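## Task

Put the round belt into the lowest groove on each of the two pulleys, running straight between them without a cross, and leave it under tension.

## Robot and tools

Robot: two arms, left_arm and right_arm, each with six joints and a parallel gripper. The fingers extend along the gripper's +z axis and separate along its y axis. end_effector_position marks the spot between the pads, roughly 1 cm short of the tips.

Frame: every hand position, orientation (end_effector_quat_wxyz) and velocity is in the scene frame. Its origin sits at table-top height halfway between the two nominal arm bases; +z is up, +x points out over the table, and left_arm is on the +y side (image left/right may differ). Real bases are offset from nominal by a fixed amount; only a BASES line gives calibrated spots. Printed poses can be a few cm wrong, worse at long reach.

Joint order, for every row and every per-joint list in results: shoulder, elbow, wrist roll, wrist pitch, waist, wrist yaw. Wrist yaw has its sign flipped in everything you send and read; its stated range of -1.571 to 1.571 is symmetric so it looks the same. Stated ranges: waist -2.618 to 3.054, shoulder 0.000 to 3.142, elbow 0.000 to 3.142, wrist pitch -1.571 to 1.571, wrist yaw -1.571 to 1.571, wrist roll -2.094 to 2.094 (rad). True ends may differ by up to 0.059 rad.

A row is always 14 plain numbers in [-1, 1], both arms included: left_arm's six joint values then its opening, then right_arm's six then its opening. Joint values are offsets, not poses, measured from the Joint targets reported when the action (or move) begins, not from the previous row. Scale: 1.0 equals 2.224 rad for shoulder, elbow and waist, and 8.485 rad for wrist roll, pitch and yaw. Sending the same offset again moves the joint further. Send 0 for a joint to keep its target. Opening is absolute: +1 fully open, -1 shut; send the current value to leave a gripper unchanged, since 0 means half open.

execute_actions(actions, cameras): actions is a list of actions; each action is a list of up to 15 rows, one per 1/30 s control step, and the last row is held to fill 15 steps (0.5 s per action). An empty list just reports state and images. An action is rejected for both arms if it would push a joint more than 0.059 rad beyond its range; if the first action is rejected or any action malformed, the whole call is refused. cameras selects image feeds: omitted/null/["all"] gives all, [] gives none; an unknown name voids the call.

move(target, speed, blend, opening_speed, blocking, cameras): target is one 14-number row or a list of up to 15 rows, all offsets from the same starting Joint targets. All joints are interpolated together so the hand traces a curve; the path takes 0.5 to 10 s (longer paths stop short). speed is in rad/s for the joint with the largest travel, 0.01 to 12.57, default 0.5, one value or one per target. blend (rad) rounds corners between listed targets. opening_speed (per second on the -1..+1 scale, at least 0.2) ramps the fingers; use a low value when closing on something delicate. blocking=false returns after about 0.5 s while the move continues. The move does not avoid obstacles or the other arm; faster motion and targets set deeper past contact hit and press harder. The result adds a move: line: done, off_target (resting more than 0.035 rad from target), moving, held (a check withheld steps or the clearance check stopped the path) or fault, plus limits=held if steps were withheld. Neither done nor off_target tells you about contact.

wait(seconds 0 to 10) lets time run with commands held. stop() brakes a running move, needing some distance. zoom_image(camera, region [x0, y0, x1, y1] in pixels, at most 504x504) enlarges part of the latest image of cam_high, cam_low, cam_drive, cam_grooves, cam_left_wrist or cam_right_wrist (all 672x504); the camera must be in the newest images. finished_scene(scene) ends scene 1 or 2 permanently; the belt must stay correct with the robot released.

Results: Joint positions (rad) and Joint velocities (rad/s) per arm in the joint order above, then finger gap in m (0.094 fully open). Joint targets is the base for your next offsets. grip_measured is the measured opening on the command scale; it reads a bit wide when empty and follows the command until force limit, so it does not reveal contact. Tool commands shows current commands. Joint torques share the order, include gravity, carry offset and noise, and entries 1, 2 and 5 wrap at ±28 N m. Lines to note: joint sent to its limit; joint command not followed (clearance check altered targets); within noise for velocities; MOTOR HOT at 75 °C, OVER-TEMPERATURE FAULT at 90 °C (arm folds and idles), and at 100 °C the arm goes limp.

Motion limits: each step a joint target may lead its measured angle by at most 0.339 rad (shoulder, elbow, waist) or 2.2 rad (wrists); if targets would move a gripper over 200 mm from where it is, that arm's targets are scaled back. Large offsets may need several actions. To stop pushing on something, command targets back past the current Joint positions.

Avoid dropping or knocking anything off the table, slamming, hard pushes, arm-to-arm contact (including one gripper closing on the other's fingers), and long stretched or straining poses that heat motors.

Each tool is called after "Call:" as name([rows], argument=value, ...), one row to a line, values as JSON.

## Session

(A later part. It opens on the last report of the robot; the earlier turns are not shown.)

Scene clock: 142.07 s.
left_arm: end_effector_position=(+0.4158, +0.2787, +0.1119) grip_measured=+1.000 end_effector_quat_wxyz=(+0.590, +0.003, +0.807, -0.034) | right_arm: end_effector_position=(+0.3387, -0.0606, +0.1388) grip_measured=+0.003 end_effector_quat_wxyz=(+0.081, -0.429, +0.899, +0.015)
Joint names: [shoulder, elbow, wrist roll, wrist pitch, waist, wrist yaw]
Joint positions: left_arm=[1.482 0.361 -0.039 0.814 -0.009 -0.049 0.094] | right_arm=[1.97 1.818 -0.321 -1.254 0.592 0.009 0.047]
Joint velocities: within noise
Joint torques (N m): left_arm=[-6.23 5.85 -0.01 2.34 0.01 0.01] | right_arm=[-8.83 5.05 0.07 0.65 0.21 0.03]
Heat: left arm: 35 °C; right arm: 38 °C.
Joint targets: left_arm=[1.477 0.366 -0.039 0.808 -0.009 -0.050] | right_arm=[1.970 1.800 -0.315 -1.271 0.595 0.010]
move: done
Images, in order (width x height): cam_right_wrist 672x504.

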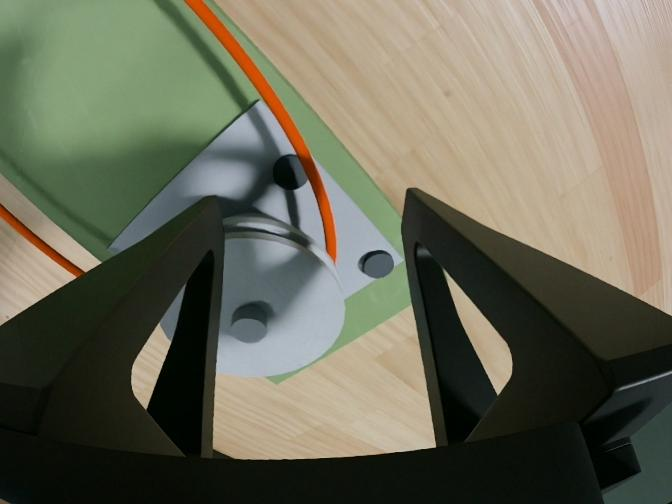

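Call:
move(target=[0,0,0,0,0,0,1,0.0,-0.09,0,0.016,0,0,-0.45], cameras=["cam_right_wrist"])

Call:
zoom_image(camera="cam_right_wrist", region=[150, 80, 480, 330])

Scene clock: 148.70 s.
left_arm: end_effector_position=(+0.4158, +0.2787, +0.1119) grip_measured=+1.000 end_effector_quat_wxyz=(+0.590, +0.003, +0.807, -0.034) | right_arm: end_effector_position=(+0.3423, -0.0521, +0.1020) grip_measured=-0.448 end_effector_quat_wxyz=(+0.099, -0.427, +0.899, +0.029)
Joint names: [shoulder, elbow, wrist roll, wrist pitch, waist, wrist yaw]
Joint positions: left_arm=[1.482 0.361 -0.039 0.814 -0.009 -0.049 0.094] | right_arm=[1.96 1.65 -0.311 -1.057 0.595 0.031 0.026]
Joint velocities: within noise
Joint torques (N m): left_arm=[-6.22 5.86 -0.02 2.34 -0.01 0] | right_arm=[-8.13 2.47 -0.02 0.17 -0.08 -0.16]
Heat: left arm: 35 °C; right arm: 38 °C.
Joint targets: left_arm=[1.477 0.366 -0.039 0.808 -0.009 -0.050] | right_arm=[1.970 1.600 -0.315 -1.135 0.595 0.010]
move: off_target (right_arm); right_arm: the wrist pitch is farthest, 0.078 rad from its target
Images, in order (width x height): cam_right_wrist 672x504.

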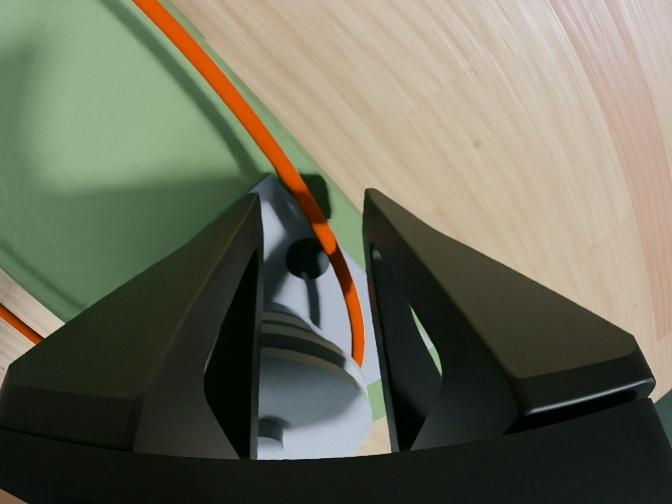

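Scaled by 1.527 from the camera's 672x504 image, which has a finer 960x720 frame.

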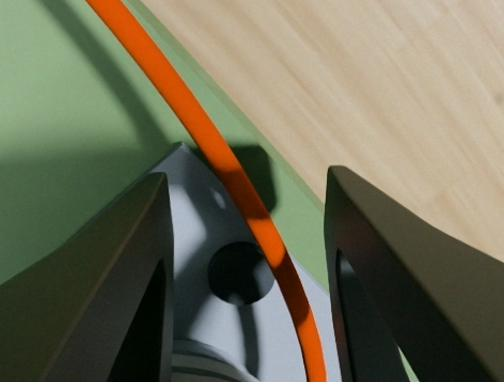

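Call:
move([
  [0,0,0,0,0,0,1,0.0,0.025,0,-0.0065,-0.007,0,-0.45],
  [0,0,0,0,0,0,1,0.0,-0.012,0,0.003,-0.007,0,-0.45],
], cameras=["cam_right_wrist"])

Call:
zoom_image(camera="cam_right_wrist", region=[150, 80, 480, 330])

Scene clock: 155.80 s.
left_arm: end_effector_position=(+0.4158, +0.2787, +0.1119) grip_measured=+1.000 end_effector_quat_wxyz=(+0.590, +0.003, +0.807, -0.034) | right_arm: end_effector_position=(+0.3448, -0.0515, +0.0994) grip_measured=-0.448 end_effector_quat_wxyz=(+0.107, -0.424, +0.899, +0.031)
Joint names: [shoulder, elbow, wrist roll, wrist pitch, waist, wrist yaw]
Joint positions: left_arm=[1.482 0.361 -0.039 0.814 -0.009 -0.049 0.094] | right_arm=[1.954 1.627 -0.31 -1.023 0.592 0.035 0.026]
Joint velocities: within noise
Joint torques (N m): left_arm=[-6.2 5.86 -0.01 2.34 0.01 0] | right_arm=[-7.65 2.21 -0.03 0.08 -1.09 -0.18]
Heat: left arm: 35 °C; right arm: 38 °C.
Joint targets: left_arm=[1.477 0.366 -0.039 0.808 -0.009 -0.050] | right_arm=[1.970 1.573 -0.315 -1.109 0.579 0.010]
move: off_target (right_arm); right_arm: the wrist pitch is farthest, 0.087 rad from its target
Images, in order (width x height): cam_right_wrist 672x504.

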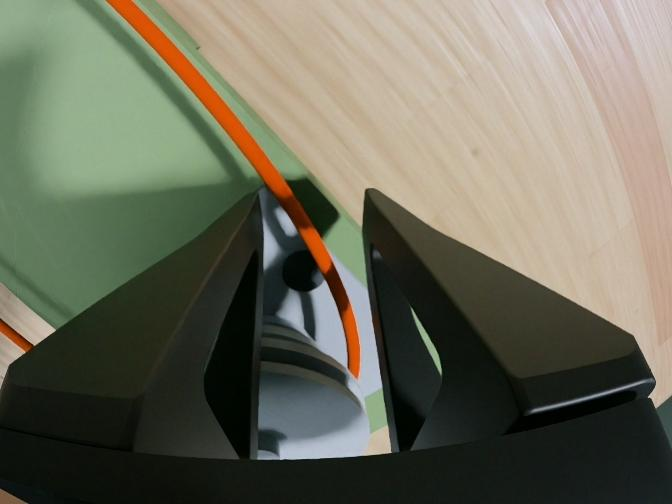

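Scaled by 1.527 from the camera's 672x504 image, which has a finer 960x720 frame.

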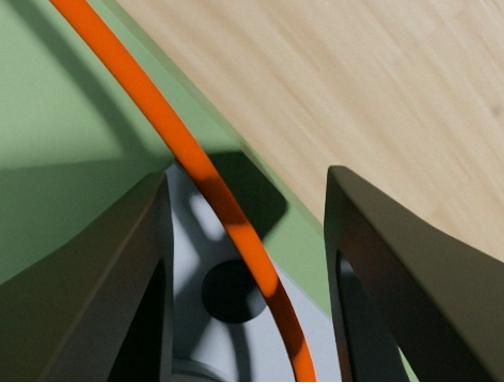

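Call:
move([
  [0,0,0,0,0,0,1,0.0,0.1,0,-0.0065,0,0,-0.45],
  [0,0,0,0,0,0,1,0.0486,0.17,0.0077,-0.02,0.0355,0,-0.45],
], cameras=["cam_right_wrist"])

Scene clock: 165.40 s.
left_arm: end_effector_position=(+0.4158, +0.2787, +0.1119) grip_measured=+1.000 end_effector_quat_wxyz=(+0.590, +0.003, +0.807, -0.034) | right_arm: end_effector_position=(+0.3386, -0.0231, +0.1323) grip_measured=-0.448 end_effector_quat_wxyz=(+0.081, -0.432, +0.898, +0.022)
Joint names: [shoulder, elbow, wrist roll, wrist pitch, waist, wrist yaw]
Joint positions: left_arm=[1.482 0.361 -0.039 0.814 -0.009 -0.049 0.094] | right_arm=[2.057 1.917 -0.255 -1.263 0.664 0.012 0.026]
Joint velocities: within noise
Joint torques (N m): left_arm=[-6.22 5.87 -0.01 2.34 0.01 0.01] | right_arm=[-7.99 9.59 0.09 0.63 -0.53 0.02]
Heat: left arm: 35 °C; right arm: 37 °C.
Joint targets: left_arm=[1.477 0.366 -0.039 0.808 -0.009 -0.050] | right_arm=[2.078 1.951 -0.250 -1.279 0.658 0.010]
move: done
Images, in order (width x height): cam_right_wrist 672x504.

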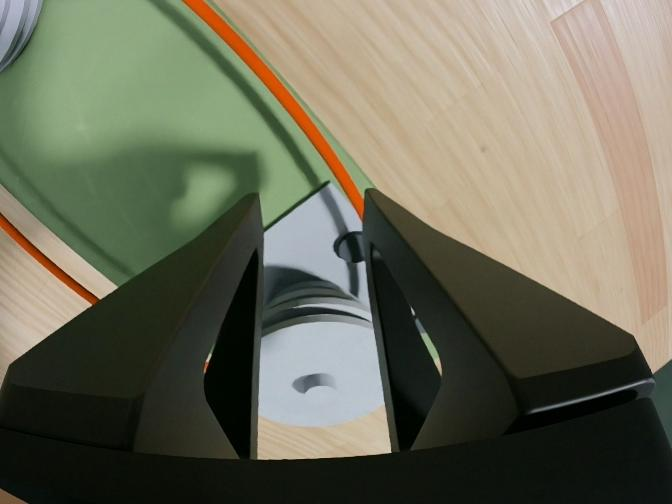

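Call:
move(target=[0,0,0,0,0,0,1,0.0328,0.022,0.002,-0.01,0.0085,0,-0.3], cameras=["cam_right_wrist"])

Scene clock: 174.77 s.
left_arm: end_effector_position=(+0.4158, +0.2787, +0.1119) grip_measured=+1.000 end_effector_quat_wxyz=(+0.590, +0.003, +0.807, -0.034) | right_arm: end_effector_position=(+0.3297, -0.0257, +0.1145) grip_measured=-0.303 end_effector_quat_wxyz=(+0.030, -0.429, +0.903, +0.012)
Joint names: [shoulder, elbow, wrist roll, wrist pitch, waist, wrist yaw]
Joint positions: left_arm=[1.482 0.361 -0.039 0.814 -0.009 -0.049 0.094] | right_arm=[2.131 1.971 -0.238 -1.348 0.672 0.012 0.033]
Joint velocities: within noise
Joint torques (N m): left_arm=[-6.22 5.85 -0.02 2.34 0.01 0.01] | right_arm=[-8.39 8.94 0.06 0.46 0.49 0]
Heat: left arm: 36 °C; right arm: 38 °C.
Joint targets: left_arm=[1.477 0.366 -0.039 0.808 -0.009 -0.050] | right_arm=[2.151 2.000 -0.233 -1.364 0.677 0.010]
move: done
Images, in order (width x height): cam_right_wrist 672x504.

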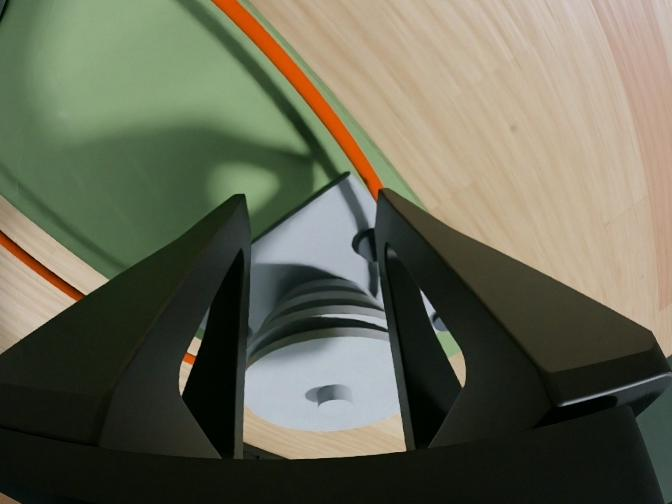

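Call:
move([
  [0,0,0,0,0,0,1,0.0265,0.045,0.0,-0.004,0.001,0,-0.3],
  [0,0,0,0,0,0,1,0.0265,-0.0045,0.0,0.0087,0.001,0,-0.3],
], cameras=["cam_right_wrist","cam_grooves"])

Scene clock: 189.13 s.
left_arm: end_effector_position=(+0.4158, +0.2787, +0.1119) grip_measured=+1.000 end_effector_quat_wxyz=(+0.590, +0.003, +0.807, -0.034) | right_arm: end_effector_position=(+0.3434, -0.0142, +0.1002) grip_measured=-0.303 end_effector_quat_wxyz=(+0.038, -0.429, +0.902, +0.014)
Joint names: [shoulder, elbow, wrist roll, wrist pitch, waist, wrist yaw]
Joint positions: left_arm=[1.482 0.361 -0.039 0.814 -0.009 -0.049 0.094] | right_arm=[2.19 2.007 -0.237 -1.307 0.673 0.012 0.033]
Joint velocities: within noise
Joint torques (N m): left_arm=[-6.22 5.86 -0.01 2.34 -0.01 0.01] | right_arm=[-8.88 4.97 0.07 0.85 0.53 0.01]
Heat: left arm: 36 °C; right arm: 38 °C.
Joint targets: left_arm=[1.477 0.366 -0.039 0.808 -0.009 -0.050] | right_arm=[2.210 1.990 -0.233 -1.290 0.679 0.010]
move: done
Images, in order (width x height): cam_grooves 672x504, cam_right_wrist 672x504.

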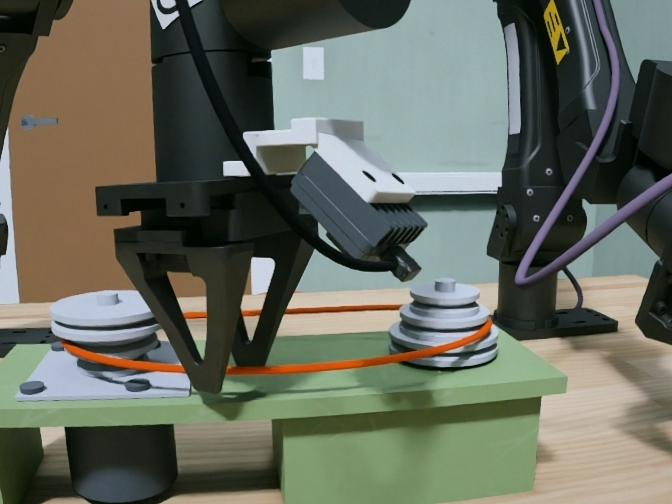

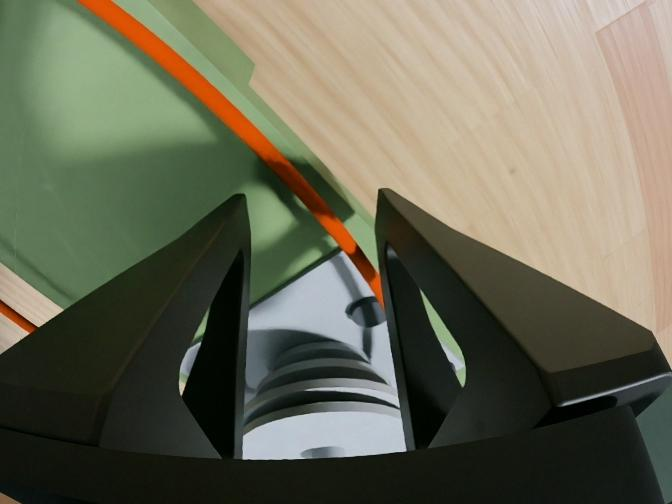

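Call:
move([
  [0,0,0,0,0,0,1,-0.0135,-0.036,0,0.006,0.0,0,-0.3],
  [0,0,0,0,0,0,1,-0.0135,-0.036,0,0.006,0.0,0,-1],
], cameras=["cam_right_wrist","cam_grooves"])

Scene clock: 195.60 s.
left_arm: end_effector_position=(+0.4158, +0.2787, +0.1119) grip_measured=+1.000 end_effector_quat_wxyz=(+0.590, +0.003, +0.807, -0.034) | right_arm: end_effector_position=(+0.3405, -0.0152, +0.0901) grip_measured=-0.959 end_effector_quat_wxyz=(+0.037, -0.430, +0.902, +0.014)
Joint names: [shoulder, elbow, wrist roll, wrist pitch, waist, wrist yaw]
Joint positions: left_arm=[1.482 0.361 -0.039 0.814 -0.009 -0.049 0.094] | right_arm=[2.177 1.946 -0.237 -1.261 0.675 0.012 0.002]
Joint velocities: within noise
Joint torques (N m): left_arm=[-6.2 5.86 -0.01 2.34 0.01 0.01] | right_arm=[-9.95 3.43 0.06 0.88 0.36 0]
Heat: left arm: 36 °C; right arm: 38 °C.
Joint targets: left_arm=[1.477 0.366 -0.039 0.808 -0.009 -0.050] | right_arm=[2.180 1.910 -0.232 -1.239 0.679 0.010]
move: off_target (right_arm); target 2's new numbers were sent with right_arm's elbow 0.037 rad from that target; right_arm: the elbow is farthest, 0.036 rad from its target
Images, in order (width x height): cam_grooves 672x504, cam_right_wrist 672x504.

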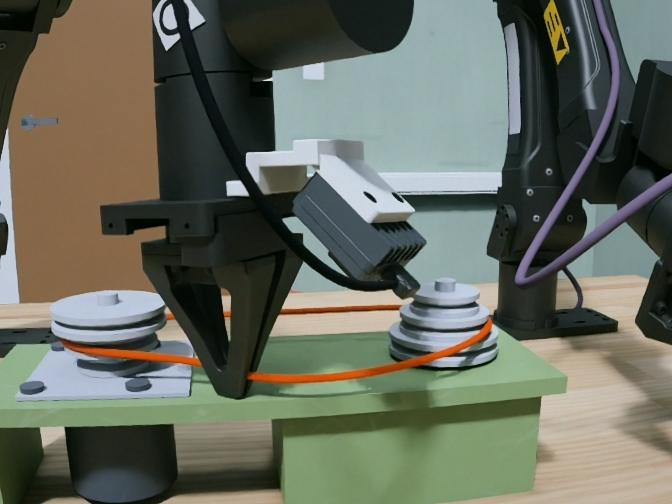

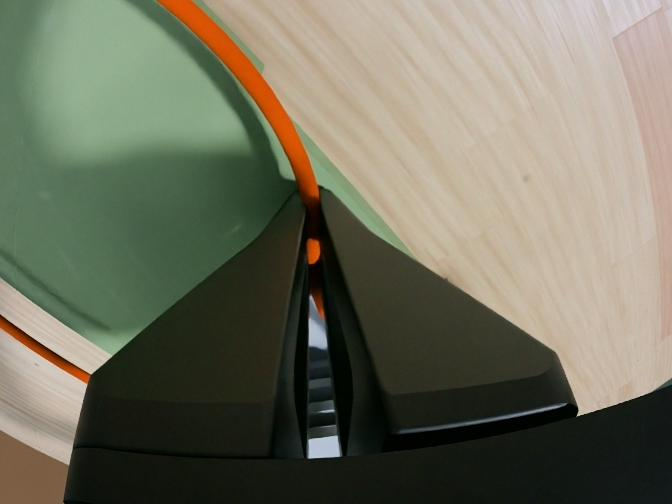

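Call:
move(target=[0,0,0,0,0,0,1,-0.0264,-0.0413,-0.0075,0.004,-0.0286,0,-1], speed=0.15, cameras=["cam_right_wrist","cam_grooves"])

Call:
zoom_image(camera="cam_grooves", region=[0, 240, 250, 420])

Scene clock: 203.73 s.
left_arm: end_effector_position=(+0.4158, +0.2787, +0.1119) grip_measured=+1.000 end_effector_quat_wxyz=(+0.590, +0.003, +0.807, -0.034) | right_arm: end_effector_position=(+0.3465, -0.0341, +0.0902) grip_measured=-0.959 end_effector_quat_wxyz=(+0.049, -0.432, +0.900, +0.023)
Joint names: [shoulder, elbow, wrist roll, wrist pitch, waist, wrist yaw]
Joint positions: left_arm=[1.482 0.361 -0.039 0.814 -0.009 -0.049 0.094] | right_arm=[2.121 1.856 -0.291 -1.202 0.625 0.03 0.002]
Joint velocities: within noise
Joint torques (N m): left_arm=[-6.22 5.85 -0.01 2.34 -0.01 0] | right_arm=[-9.8 3.32 -0.04 0.69 -0.9 -0.14]
Heat: left arm: 36 °C; right arm: 38 °C.
Joint targets: left_arm=[1.477 0.366 -0.039 0.808 -0.009 -0.050] | right_arm=[2.121 1.818 -0.296 -1.205 0.615 0.010]
move: off_target (right_arm); right_arm: the elbow is farthest, 0.038 rad from its target
Images, in order (width x height): cam_grooves 672x504, cam_right_wrist 672x504.

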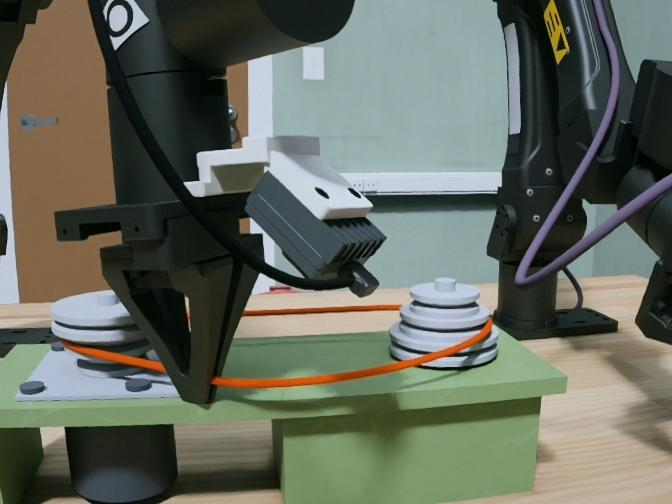

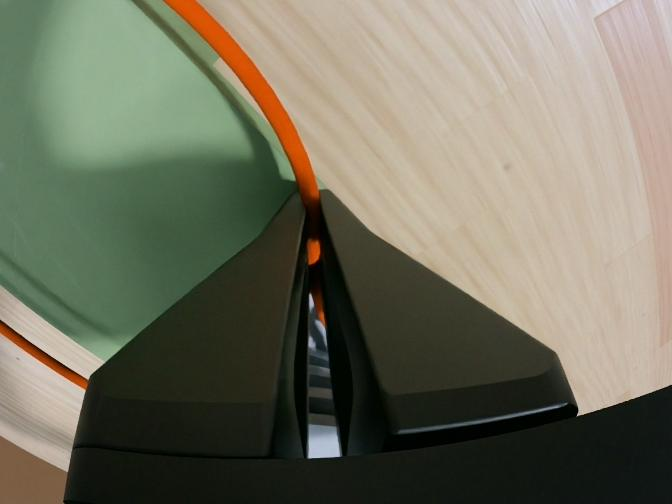

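Scaled by 2.016 from the camera's 672x504 image, which has a finer 960x720 frame.

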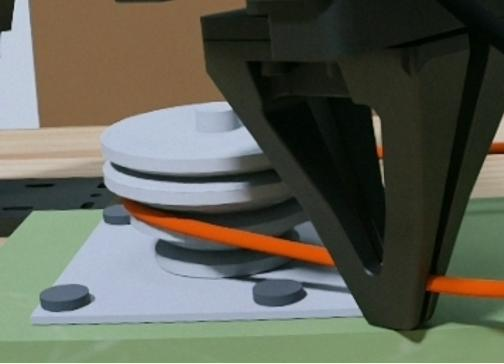

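Call:
move(target=[0,0,0,0,0,0,1,-0.025,-0.04,-0.008,0.006,-0.03,0,-1], speed=0.15, cameras=["cam_right_wrist","cam_grooves","cam_drive"])

Call:
zoom_image(camera="cam_grooves", region=[0, 240, 250, 420])

Scene clock: 210.53 s.
left_arm: end_effector_position=(+0.4158, +0.2787, +0.1119) grip_measured=+1.000 end_effector_quat_wxyz=(+0.590, +0.003, +0.807, -0.034) | right_arm: end_effector_position=(+0.3474, -0.0363, +0.0909) grip_measured=-0.959 end_effector_quat_wxyz=(+0.069, -0.445, +0.891, +0.062)
Joint names: [shoulder, elbow, wrist roll, wrist pitch, waist, wrist yaw]
Joint positions: left_arm=[1.482 0.361 -0.039 0.814 -0.009 -0.049 0.094] | right_arm=[2.069 1.769 -0.355 -1.121 0.587 0.11 0.002]
Joint velocities: within noise
Joint torques (N m): left_arm=[-6.22 5.87 -0.01 2.34 0.01 0] | right_arm=[-9.73 3.25 -0.09 0.49 -3.45 -0.86]
Heat: left arm: 36 °C; right arm: 38 °C.
Joint targets: left_arm=[1.477 0.366 -0.039 0.808 -0.009 -0.050] | right_arm=[2.066 1.729 -0.364 -1.154 0.549 0.010]
move: off_target (right_arm); right_arm: the wrist yaw is farthest, 0.100 rad from its target
Images, in order (width x height): cam_drive 672x504, cam_grooves 672x504, cam_right_wrist 672x504.

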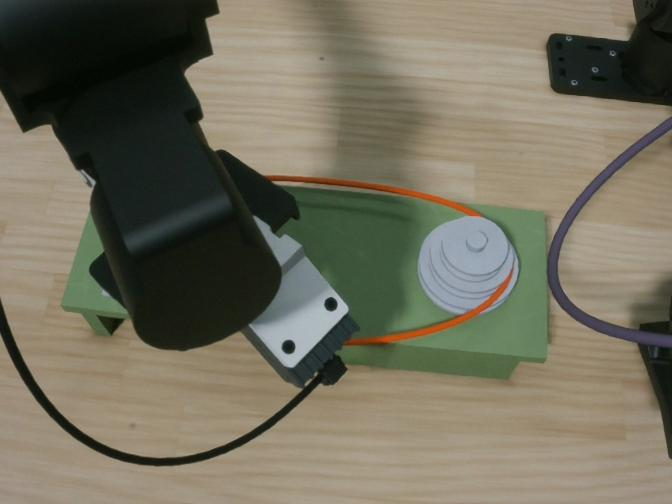

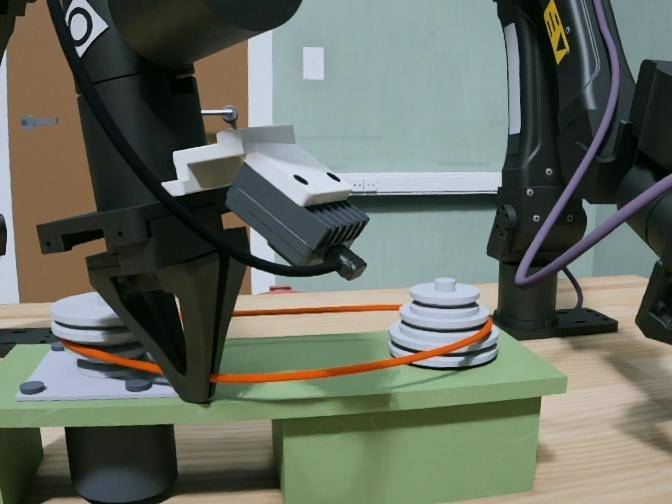

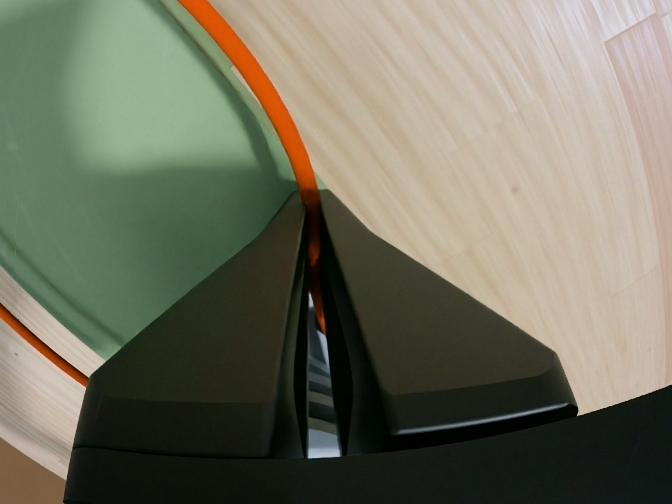

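Scaled by 2.016 from the camera's 672x504 image, which has a finer 960x720 frame.

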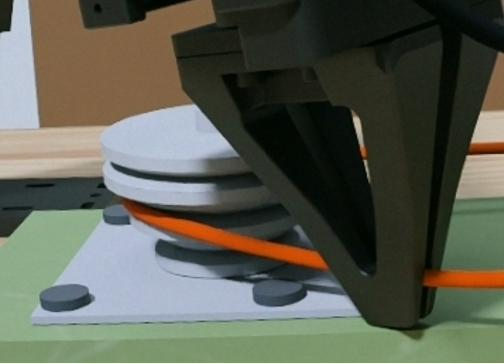

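Call:
move(target=[0,0,0,0,0,0,1,0.0,-0.01,0.002,0.004,0.019,0,-1], speed=0.15, cameras=["cam_right_wrist"])

Call:
zoom_image(camera="cam_right_wrist", region=[270, 240, 370, 470])

Scene clock: 269.70 s.
left_arm: end_effector_position=(+0.4158, +0.2787, +0.1119) grip_measured=+1.000 end_effector_quat_wxyz=(+0.590, +0.003, +0.807, -0.034) | right_arm: end_effector_position=(+0.3469, -0.0350, +0.0904) grip_measured=-0.959 end_effector_quat_wxyz=(+0.076, -0.449, +0.889, +0.050)
Joint names: [shoulder, elbow, wrist roll, wrist pitch, waist, wrist yaw]
Joint positions: left_arm=[1.482 0.361 -0.039 0.814 -0.009 -0.049 0.094] | right_arm=[2.058 1.75 -0.351 -1.1 0.602 0.082 0.002]
Joint velocities: within noise
Joint torques (N m): left_arm=[-6.2 5.86 -0.01 2.34 0.01 0] | right_arm=[-8.9 2.95 0.08 0.64 -0.95 -0.59]
Heat: left arm: 38 °C; right arm: 40 °C.
Joint targets: left_arm=[1.477 0.366 -0.039 0.808 -0.009 -0.050] | right_arm=[2.066 1.707 -0.347 -1.120 0.591 0.010]
move: off_target (right_arm); right_arm: the wrist yaw is farthest, 0.072 rad from its target
Images, in order (width x height): cam_right_wrist 672x504.

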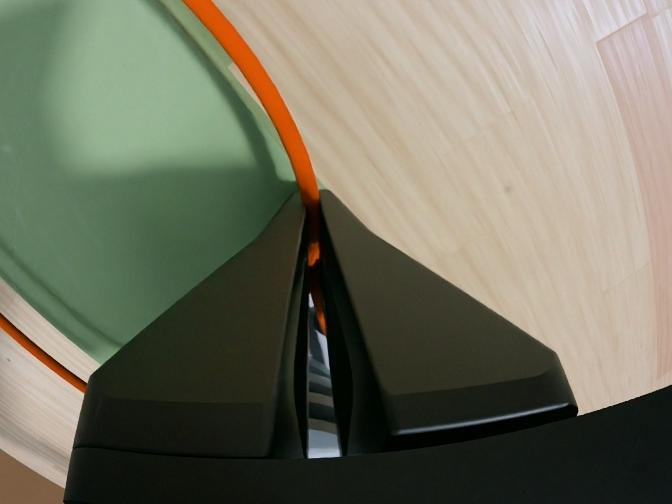

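Scaled by 2.191 from the camera's 672x504 image, which has a finer 960x720 frame.

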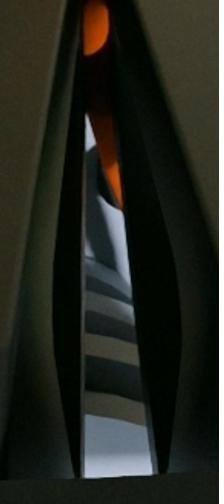

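Call:
move(target=[0,0,0,0,0,0,1,0.0675,0.125,-0.001,-0.0454,0.001,0,-1], speed=0.2, cameras=["cam_right_wrist","cam_grooves"])

Call:
zoom_image(camera="cam_grooves", region=[0, 240, 250, 420])

Scene clock: 282.87 s.
left_arm: end_effector_position=(+0.4158, +0.2787, +0.1119) grip_measured=+1.000 end_effector_quat_wxyz=(+0.590, +0.003, +0.807, -0.034) | right_arm: end_effector_position=(+0.3393, -0.0558, +0.0926) grip_measured=-0.959 end_effector_quat_wxyz=(-0.015, -0.447, +0.895, +0.007)
Joint names: [shoulder, elbow, wrist roll, wrist pitch, waist, wrist yaw]
Joint positions: left_arm=[1.482 0.361 -0.039 0.814 -0.009 -0.049 0.094] | right_arm=[2.186 1.973 -0.352 -1.386 0.598 0.017 0.002]
Joint velocities: within noise
Joint torques (N m): left_arm=[-6.2 5.86 -0.01 2.34 0.01 0] | right_arm=[-8.16 7.27 -0.04 -0.72 -0.46 -0.04]
Heat: left arm: 38 °C; right arm: 39 °C.
Joint targets: left_arm=[1.477 0.366 -0.039 0.808 -0.009 -0.050] | right_arm=[2.215 1.985 -0.356 -1.506 0.593 0.010]
move: off_target (right_arm); right_arm: the wrist pitch is farthest, 0.119 rad from its target
Images, in order (width x height): cam_grooves 672x504, cam_right_wrist 672x504.

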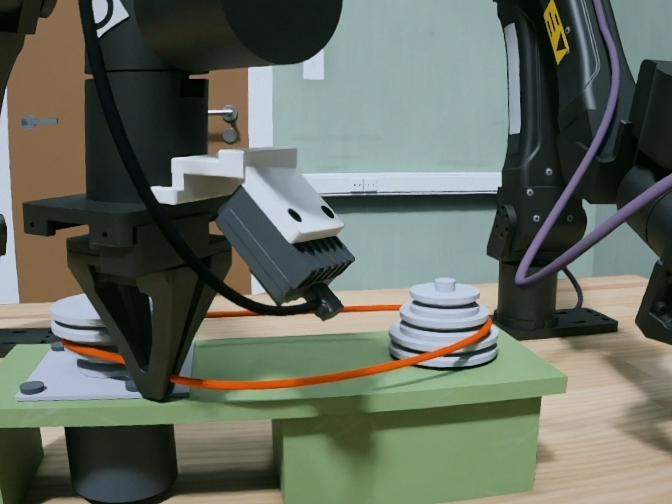

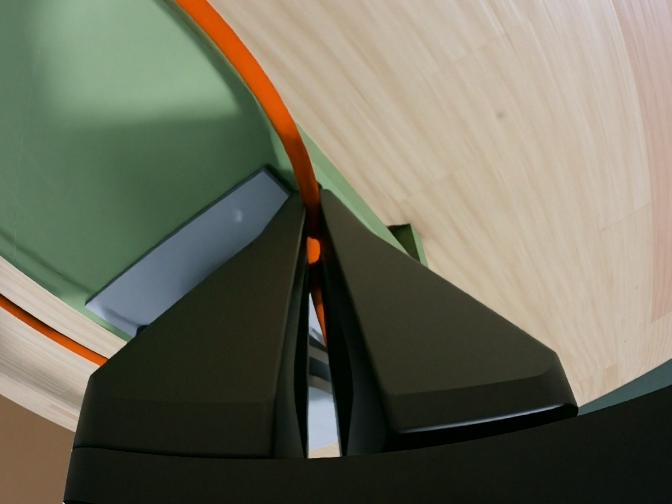

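Scaled by 2.016 from the camera's 672x504 image, which has a finer 960x720 frame.

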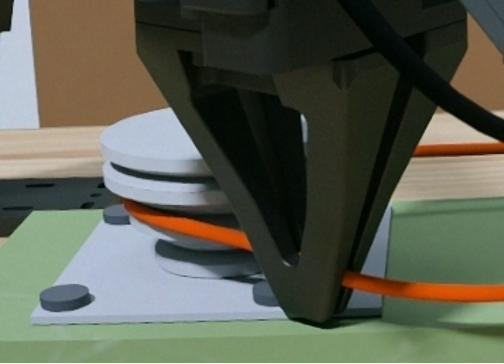

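Call:
move(target=[0,0,0,0,0,0,1,-0.0144,-0.0225,-0.0057,0.002,-0.0211,0,-1], speed=0.2, cameras=["cam_right_wrist","cam_grooves"])

Call:
zoom_image(camera="cam_grooves", region=[0, 240, 250, 420])

Scene clock: 292.17 s.
left_arm: end_effector_position=(+0.4158, +0.2787, +0.1119) grip_measured=+1.000 end_effector_quat_wxyz=(+0.590, +0.003, +0.807, -0.034) | right_arm: end_effector_position=(+0.3438, -0.0821, +0.0910) grip_measured=-0.959 end_effector_quat_wxyz=(-0.035, -0.442, +0.896, +0.003)
Joint names: [shoulder, elbow, wrist roll, wrist pitch, waist, wrist yaw]
Joint positions: left_arm=[1.482 0.361 -0.039 0.814 -0.009 -0.049 0.094] | right_arm=[2.187 1.965 -0.398 -1.418 0.541 0.01 0.002]
Joint velocities: within noise
Joint torques (N m): left_arm=[-6.22 5.86 -0.01 2.34 0.01 0] | right_arm=[-10.26 3.62 -0.06 -0.3 0.49 0.02]
Heat: left arm: 38 °C; right arm: 39 °C.
Joint targets: left_arm=[1.477 0.366 -0.039 0.808 -0.009 -0.050] | right_arm=[2.184 1.935 -0.404 -1.489 0.546 0.010]
move: off_target (right_arm); right_arm: the wrist pitch is farthest, 0.071 rad from its target
Images, in order (width x height): cam_grooves 672x504, cam_right_wrist 672x504.

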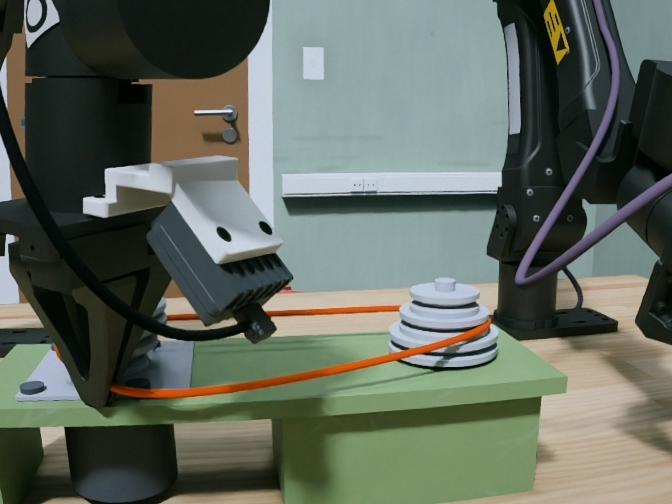

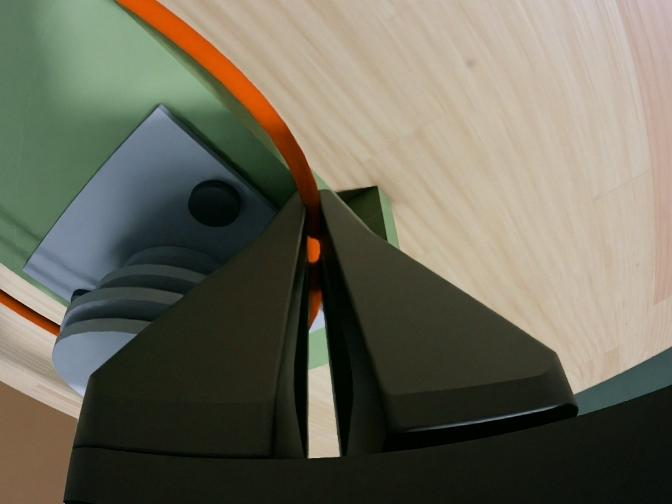

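Scaled by 2.016 from the camera's 672x504 image, which has a finer 960x720 frame.

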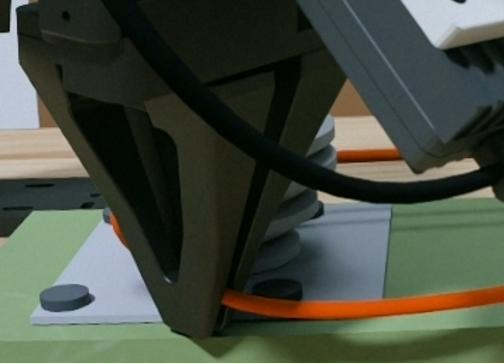

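Call:
move(target=[0,0,0,0,0,0,1,-0.044,-0.07,-0.0048,0.0075,-0.0187,0,-1], speed=0.2, cameras=["cam_right_wrist","cam_grooves"])

Call:
zoom_image(camera="cam_grooves", region=[0, 240, 250, 420])

Scene clock: 299.50 s.
left_arm: end_effector_position=(+0.4158, +0.2787, +0.1119) grip_measured=+1.000 end_effector_quat_wxyz=(+0.590, +0.003, +0.807, -0.034) | right_arm: end_effector_position=(+0.3291, -0.1053, +0.0918) grip_measured=-0.959 end_effector_quat_wxyz=(-0.040, -0.446, +0.894, +0.002)
Joint names: [shoulder, elbow, wrist roll, wrist pitch, waist, wrist yaw]
Joint positions: left_arm=[1.482 0.361 -0.039 0.814 -0.009 -0.049 0.094] | right_arm=[2.092 1.819 -0.439 -1.379 0.509 0.005 0.002]
Joint velocities: within noise
Joint torques (N m): left_arm=[-6.22 5.86 -0.01 2.33 0.01 0] | right_arm=[-9.76 2.84 -0.04 -0.08 -0.47 0.07]
Heat: left arm: 38 °C; right arm: 40 °C.
Joint targets: left_arm=[1.477 0.366 -0.039 0.808 -0.009 -0.050] | right_arm=[2.086 1.780 -0.445 -1.425 0.505 0.010]
move: off_target (right_arm); right_arm: the wrist pitch is farthest, 0.047 rad from its target
Images, in order (width x height): cam_grooves 672x504, cam_right_wrist 672x504.

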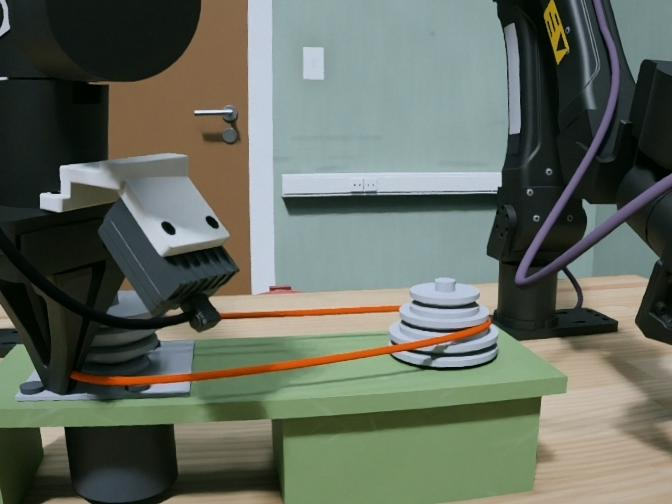

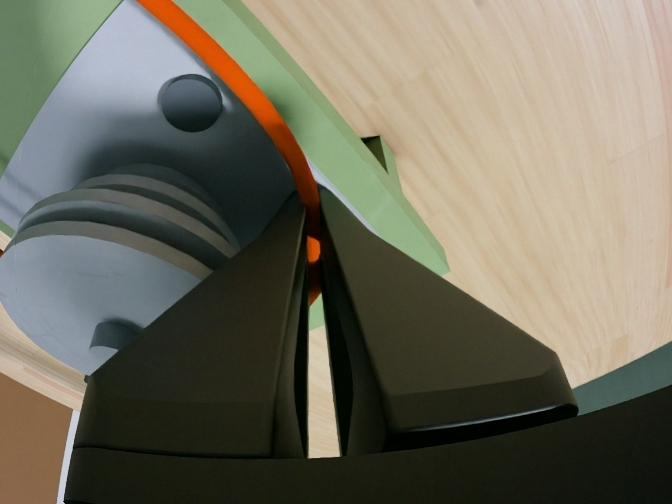

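Scaled by 2.016 from the camera's 672x504 image, which has a finer 960x720 frame.

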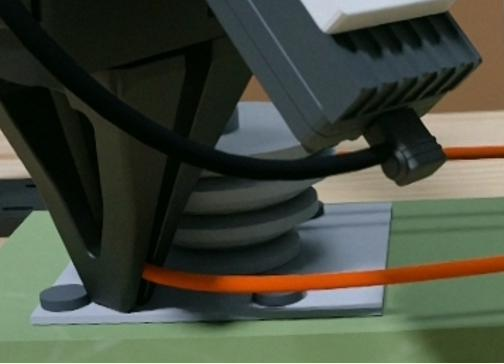

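Call:
move([
  [0,0,0,0,0,0,1,-0.0486,-0.0706,0.0268,0.0059,-0.0104,0,-1],
  [0,0,0,0,0,0,1,-0.0859,-0.1219,0.0578,0.0095,-0.0045,0,-1],
], speed=0.25, blend=0.05, cameras=["cam_right_wrist","cam_grooves","cam_drive"])

Call:
zoom_image(camera="cam_grooves", region=[0, 240, 250, 420])

Scene clock: 317.77 s.
left_arm: end_effector_position=(+0.4158, +0.2787, +0.1119) grip_measured=+1.000 end_effector_quat_wxyz=(+0.590, +0.003, +0.807, -0.034) | right_arm: end_effector_position=(+0.2979, -0.1273, +0.0936) grip_measured=-0.959 end_effector_quat_wxyz=(-0.022, -0.204, +0.979, +0.004)
Joint names: [shoulder, elbow, wrist roll, wrist pitch, waist, wrist yaw]
Joint positions: left_arm=[1.482 0.361 -0.039 0.814 -0.009 -0.049 0.094] | right_arm=[1.898 1.551 0.054 -1.264 0.488 0.018 0.002]
Joint velocities: within noise
Joint torques (N m): left_arm=[-6.22 5.86 -0.01 2.34 0.01 0.01] | right_arm=[-8.21 2.58 -0.09 -0.32 0.57 -0.04]
Heat: left arm: 38 °C; right arm: 40 °C.
Joint targets: left_arm=[1.477 0.366 -0.039 0.808 -0.009 -0.050] | right_arm=[1.895 1.508 0.046 -1.344 0.495 0.010]
move: off_target (right_arm); right_arm: the wrist pitch is farthest, 0.080 rad from its target
Images, in order (width x height): cam_drive 672x504, cam_grooves 672x504, cam_right_wrist 672x504.

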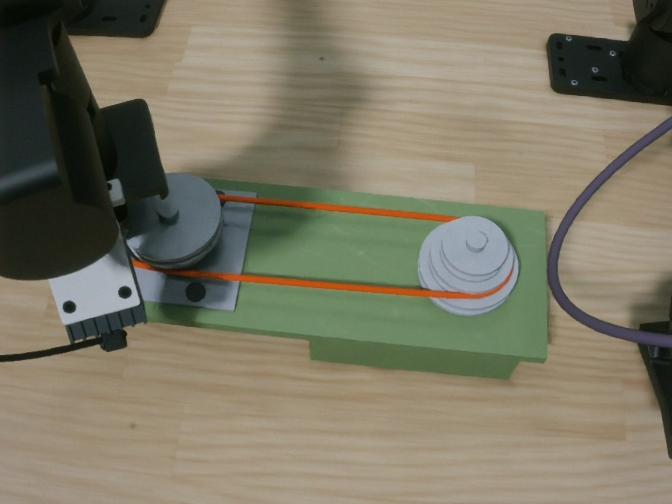

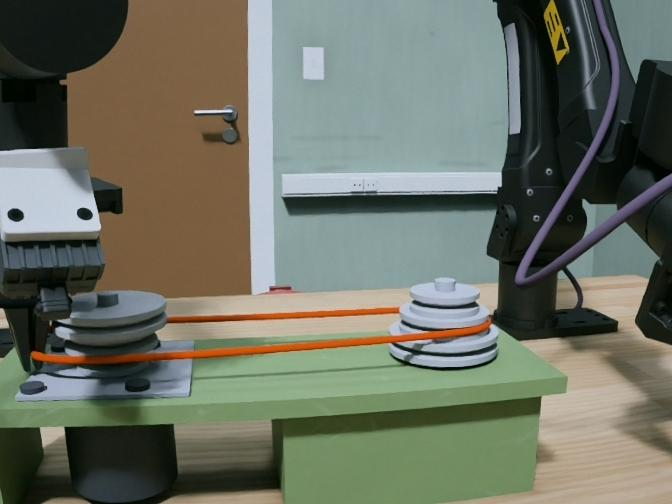

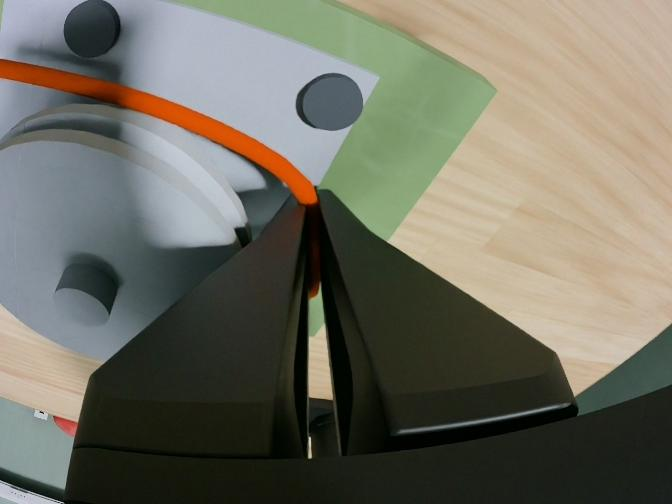

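Scaled by 2.016 from the camera's 672x504 image, which has a finer 960x720 frame.

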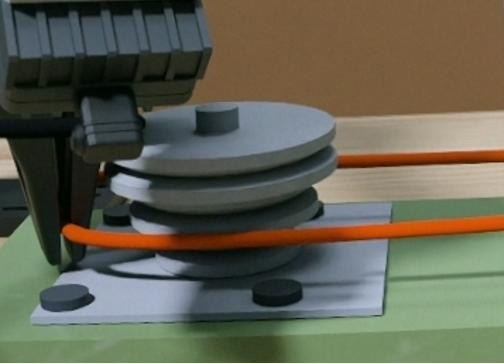

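Call:
move(target=[0,0,0,0,0,0,1,-0.0333,-0.053,0.0336,0.0025,0.0162,0,-1], speed=0.2, cameras=["cam_right_wrist","cam_drive"])

Call:
zoom_image(camera="cam_right_wrist", region=[100, 0, 400, 300])

Scene clock: 327.20 s.
left_arm: end_effector_position=(+0.4158, +0.2787, +0.1119) grip_measured=+1.000 end_effector_quat_wxyz=(+0.590, +0.003, +0.807, -0.034) | right_arm: end_effector_position=(+0.2827, -0.1272, +0.0927) grip_measured=-0.959 end_effector_quat_wxyz=(-0.006, -0.071, +0.997, +0.004)
Joint names: [shoulder, elbow, wrist roll, wrist pitch, waist, wrist yaw]
Joint positions: left_arm=[1.482 0.361 -0.039 0.814 -0.009 -0.049 0.094] | right_arm=[1.816 1.442 0.347 -1.204 0.512 0.012 0.002]
Joint velocities: within noise
Joint torques (N m): left_arm=[-6.22 5.86 -0.01 2.34 -0.01 0] | right_arm=[-7.05 1.87 -0.13 -0.64 1.66 0.01]
Heat: left arm: 38 °C; right arm: 39 °C.
Joint targets: left_arm=[1.477 0.366 -0.039 0.808 -0.009 -0.050] | right_arm=[1.820 1.390 0.331 -1.323 0.531 0.010]
move: off_target (right_arm); right_arm: the wrist pitch is farthest, 0.119 rad from its target
Images, in order (width x height): cam_drive 672x504, cam_right_wrist 672x504.

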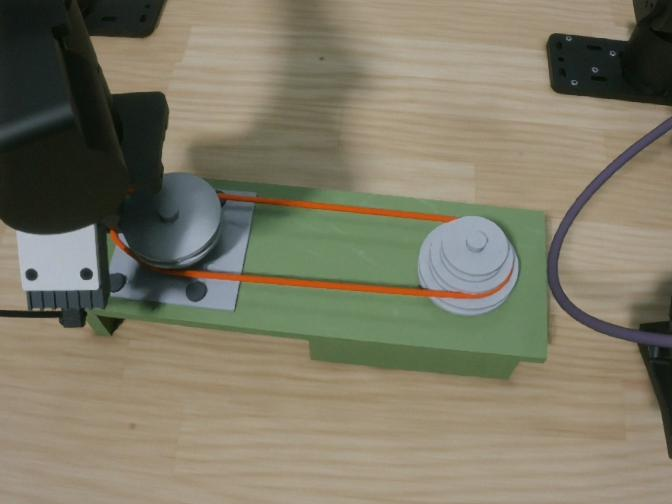

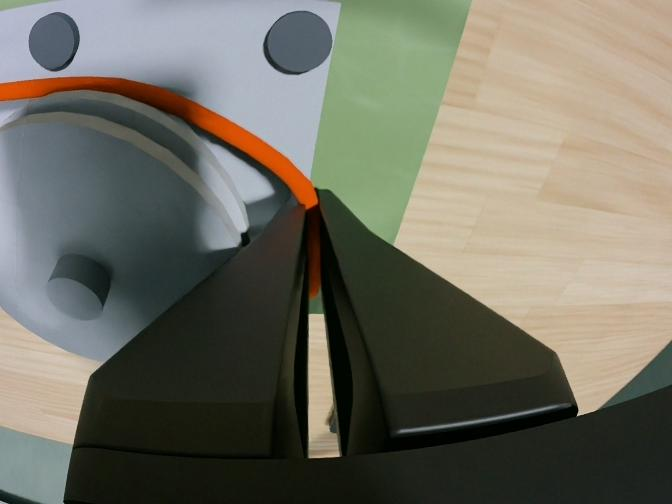

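Scaled by 1.680 from the camera's 672x504 image, which has a finer 960x720 frame.

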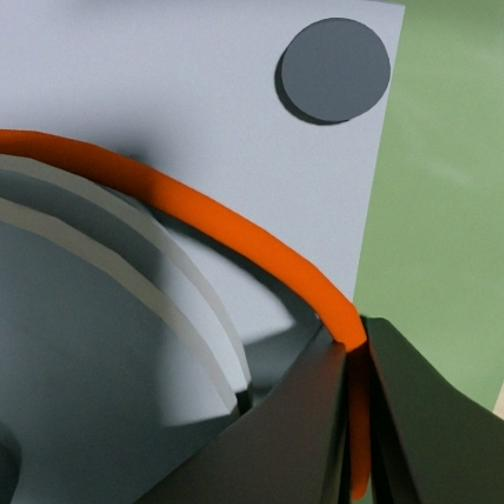

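Call:
move(target=[0,0,0,0,0,0,1,-0.022,-0.042,0.02,0.003,0.006,0,-1], speed=0.2, cameras=["cam_right_wrist","cam_drive"])

Call:
zoom_image(camera="cam_right_wrist", region=[0, 0, 400, 300])

Call:
zoom_image(camera="cam_drive", region=[60, 150, 280, 320])

Scene clock: 336.90 s.
left_arm: end_effector_position=(+0.4158, +0.2787, +0.1119) grip_measured=+1.000 end_effector_quat_wxyz=(+0.590, +0.003, +0.807, -0.034) | right_arm: end_effector_position=(+0.2732, -0.1260, +0.0913) grip_measured=-0.959 end_effector_quat_wxyz=(+0.010, +0.006, +1.000, +0.012)
Joint names: [shoulder, elbow, wrist roll, wrist pitch, waist, wrist yaw]
Joint positions: left_arm=[1.482 0.361 -0.039 0.814 -0.009 -0.049 0.094] | right_arm=[1.754 1.36 0.519 -1.147 0.53 0.012 0.002]
Joint velocities: within noise
Joint torques (N m): left_arm=[-6.23 5.86 -0.02 2.34 0.01 0] | right_arm=[-5.67 1.05 -0.15 -0.89 1.35 0.01]
Heat: left arm: 39 °C; right arm: 38 °C.
Joint targets: left_arm=[1.477 0.366 -0.039 0.808 -0.009 -0.050] | right_arm=[1.772 1.297 0.501 -1.298 0.544 0.010]
move: off_target (right_arm); right_arm: the wrist pitch is farthest, 0.150 rad from its target
Images, in order (width x height): cam_drive 672x504, cam_right_wrist 672x504.

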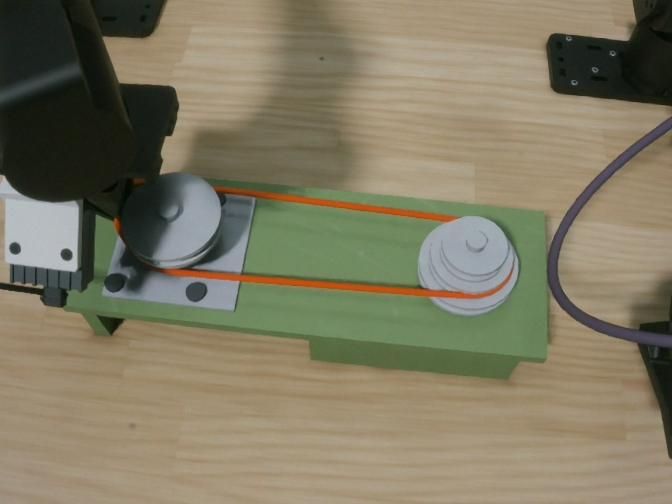

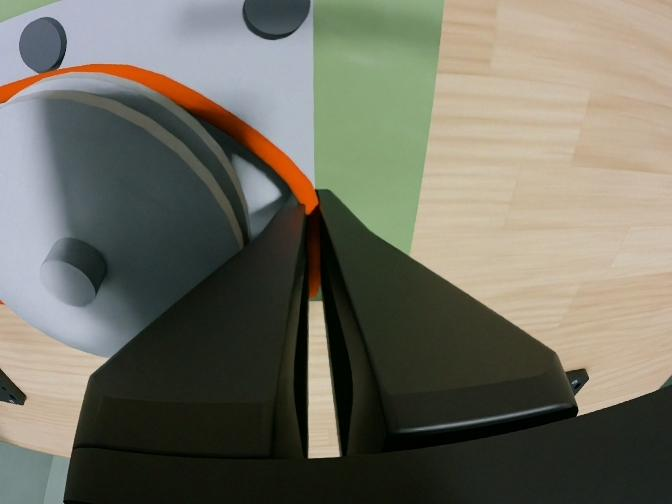

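Scaled by 1.260 from the camera's 672x504 image, which has a finer 960x720 frame.

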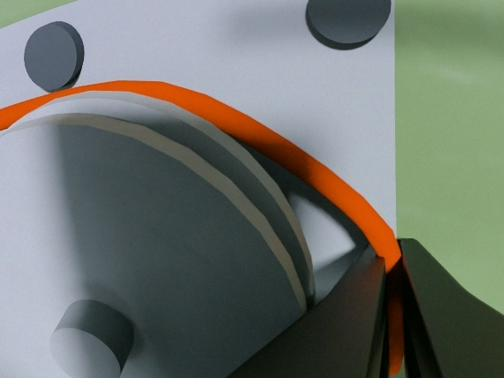

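Scaled by 2.291 from the camera's 672x504 image, which has a finer 960x720 frame.

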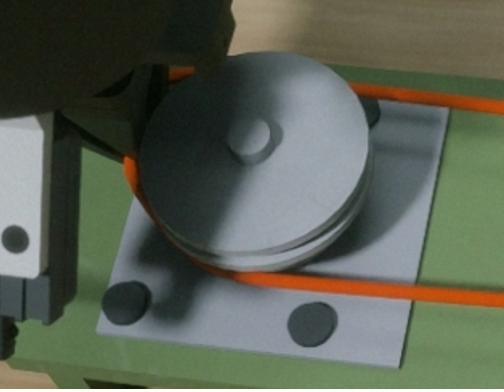

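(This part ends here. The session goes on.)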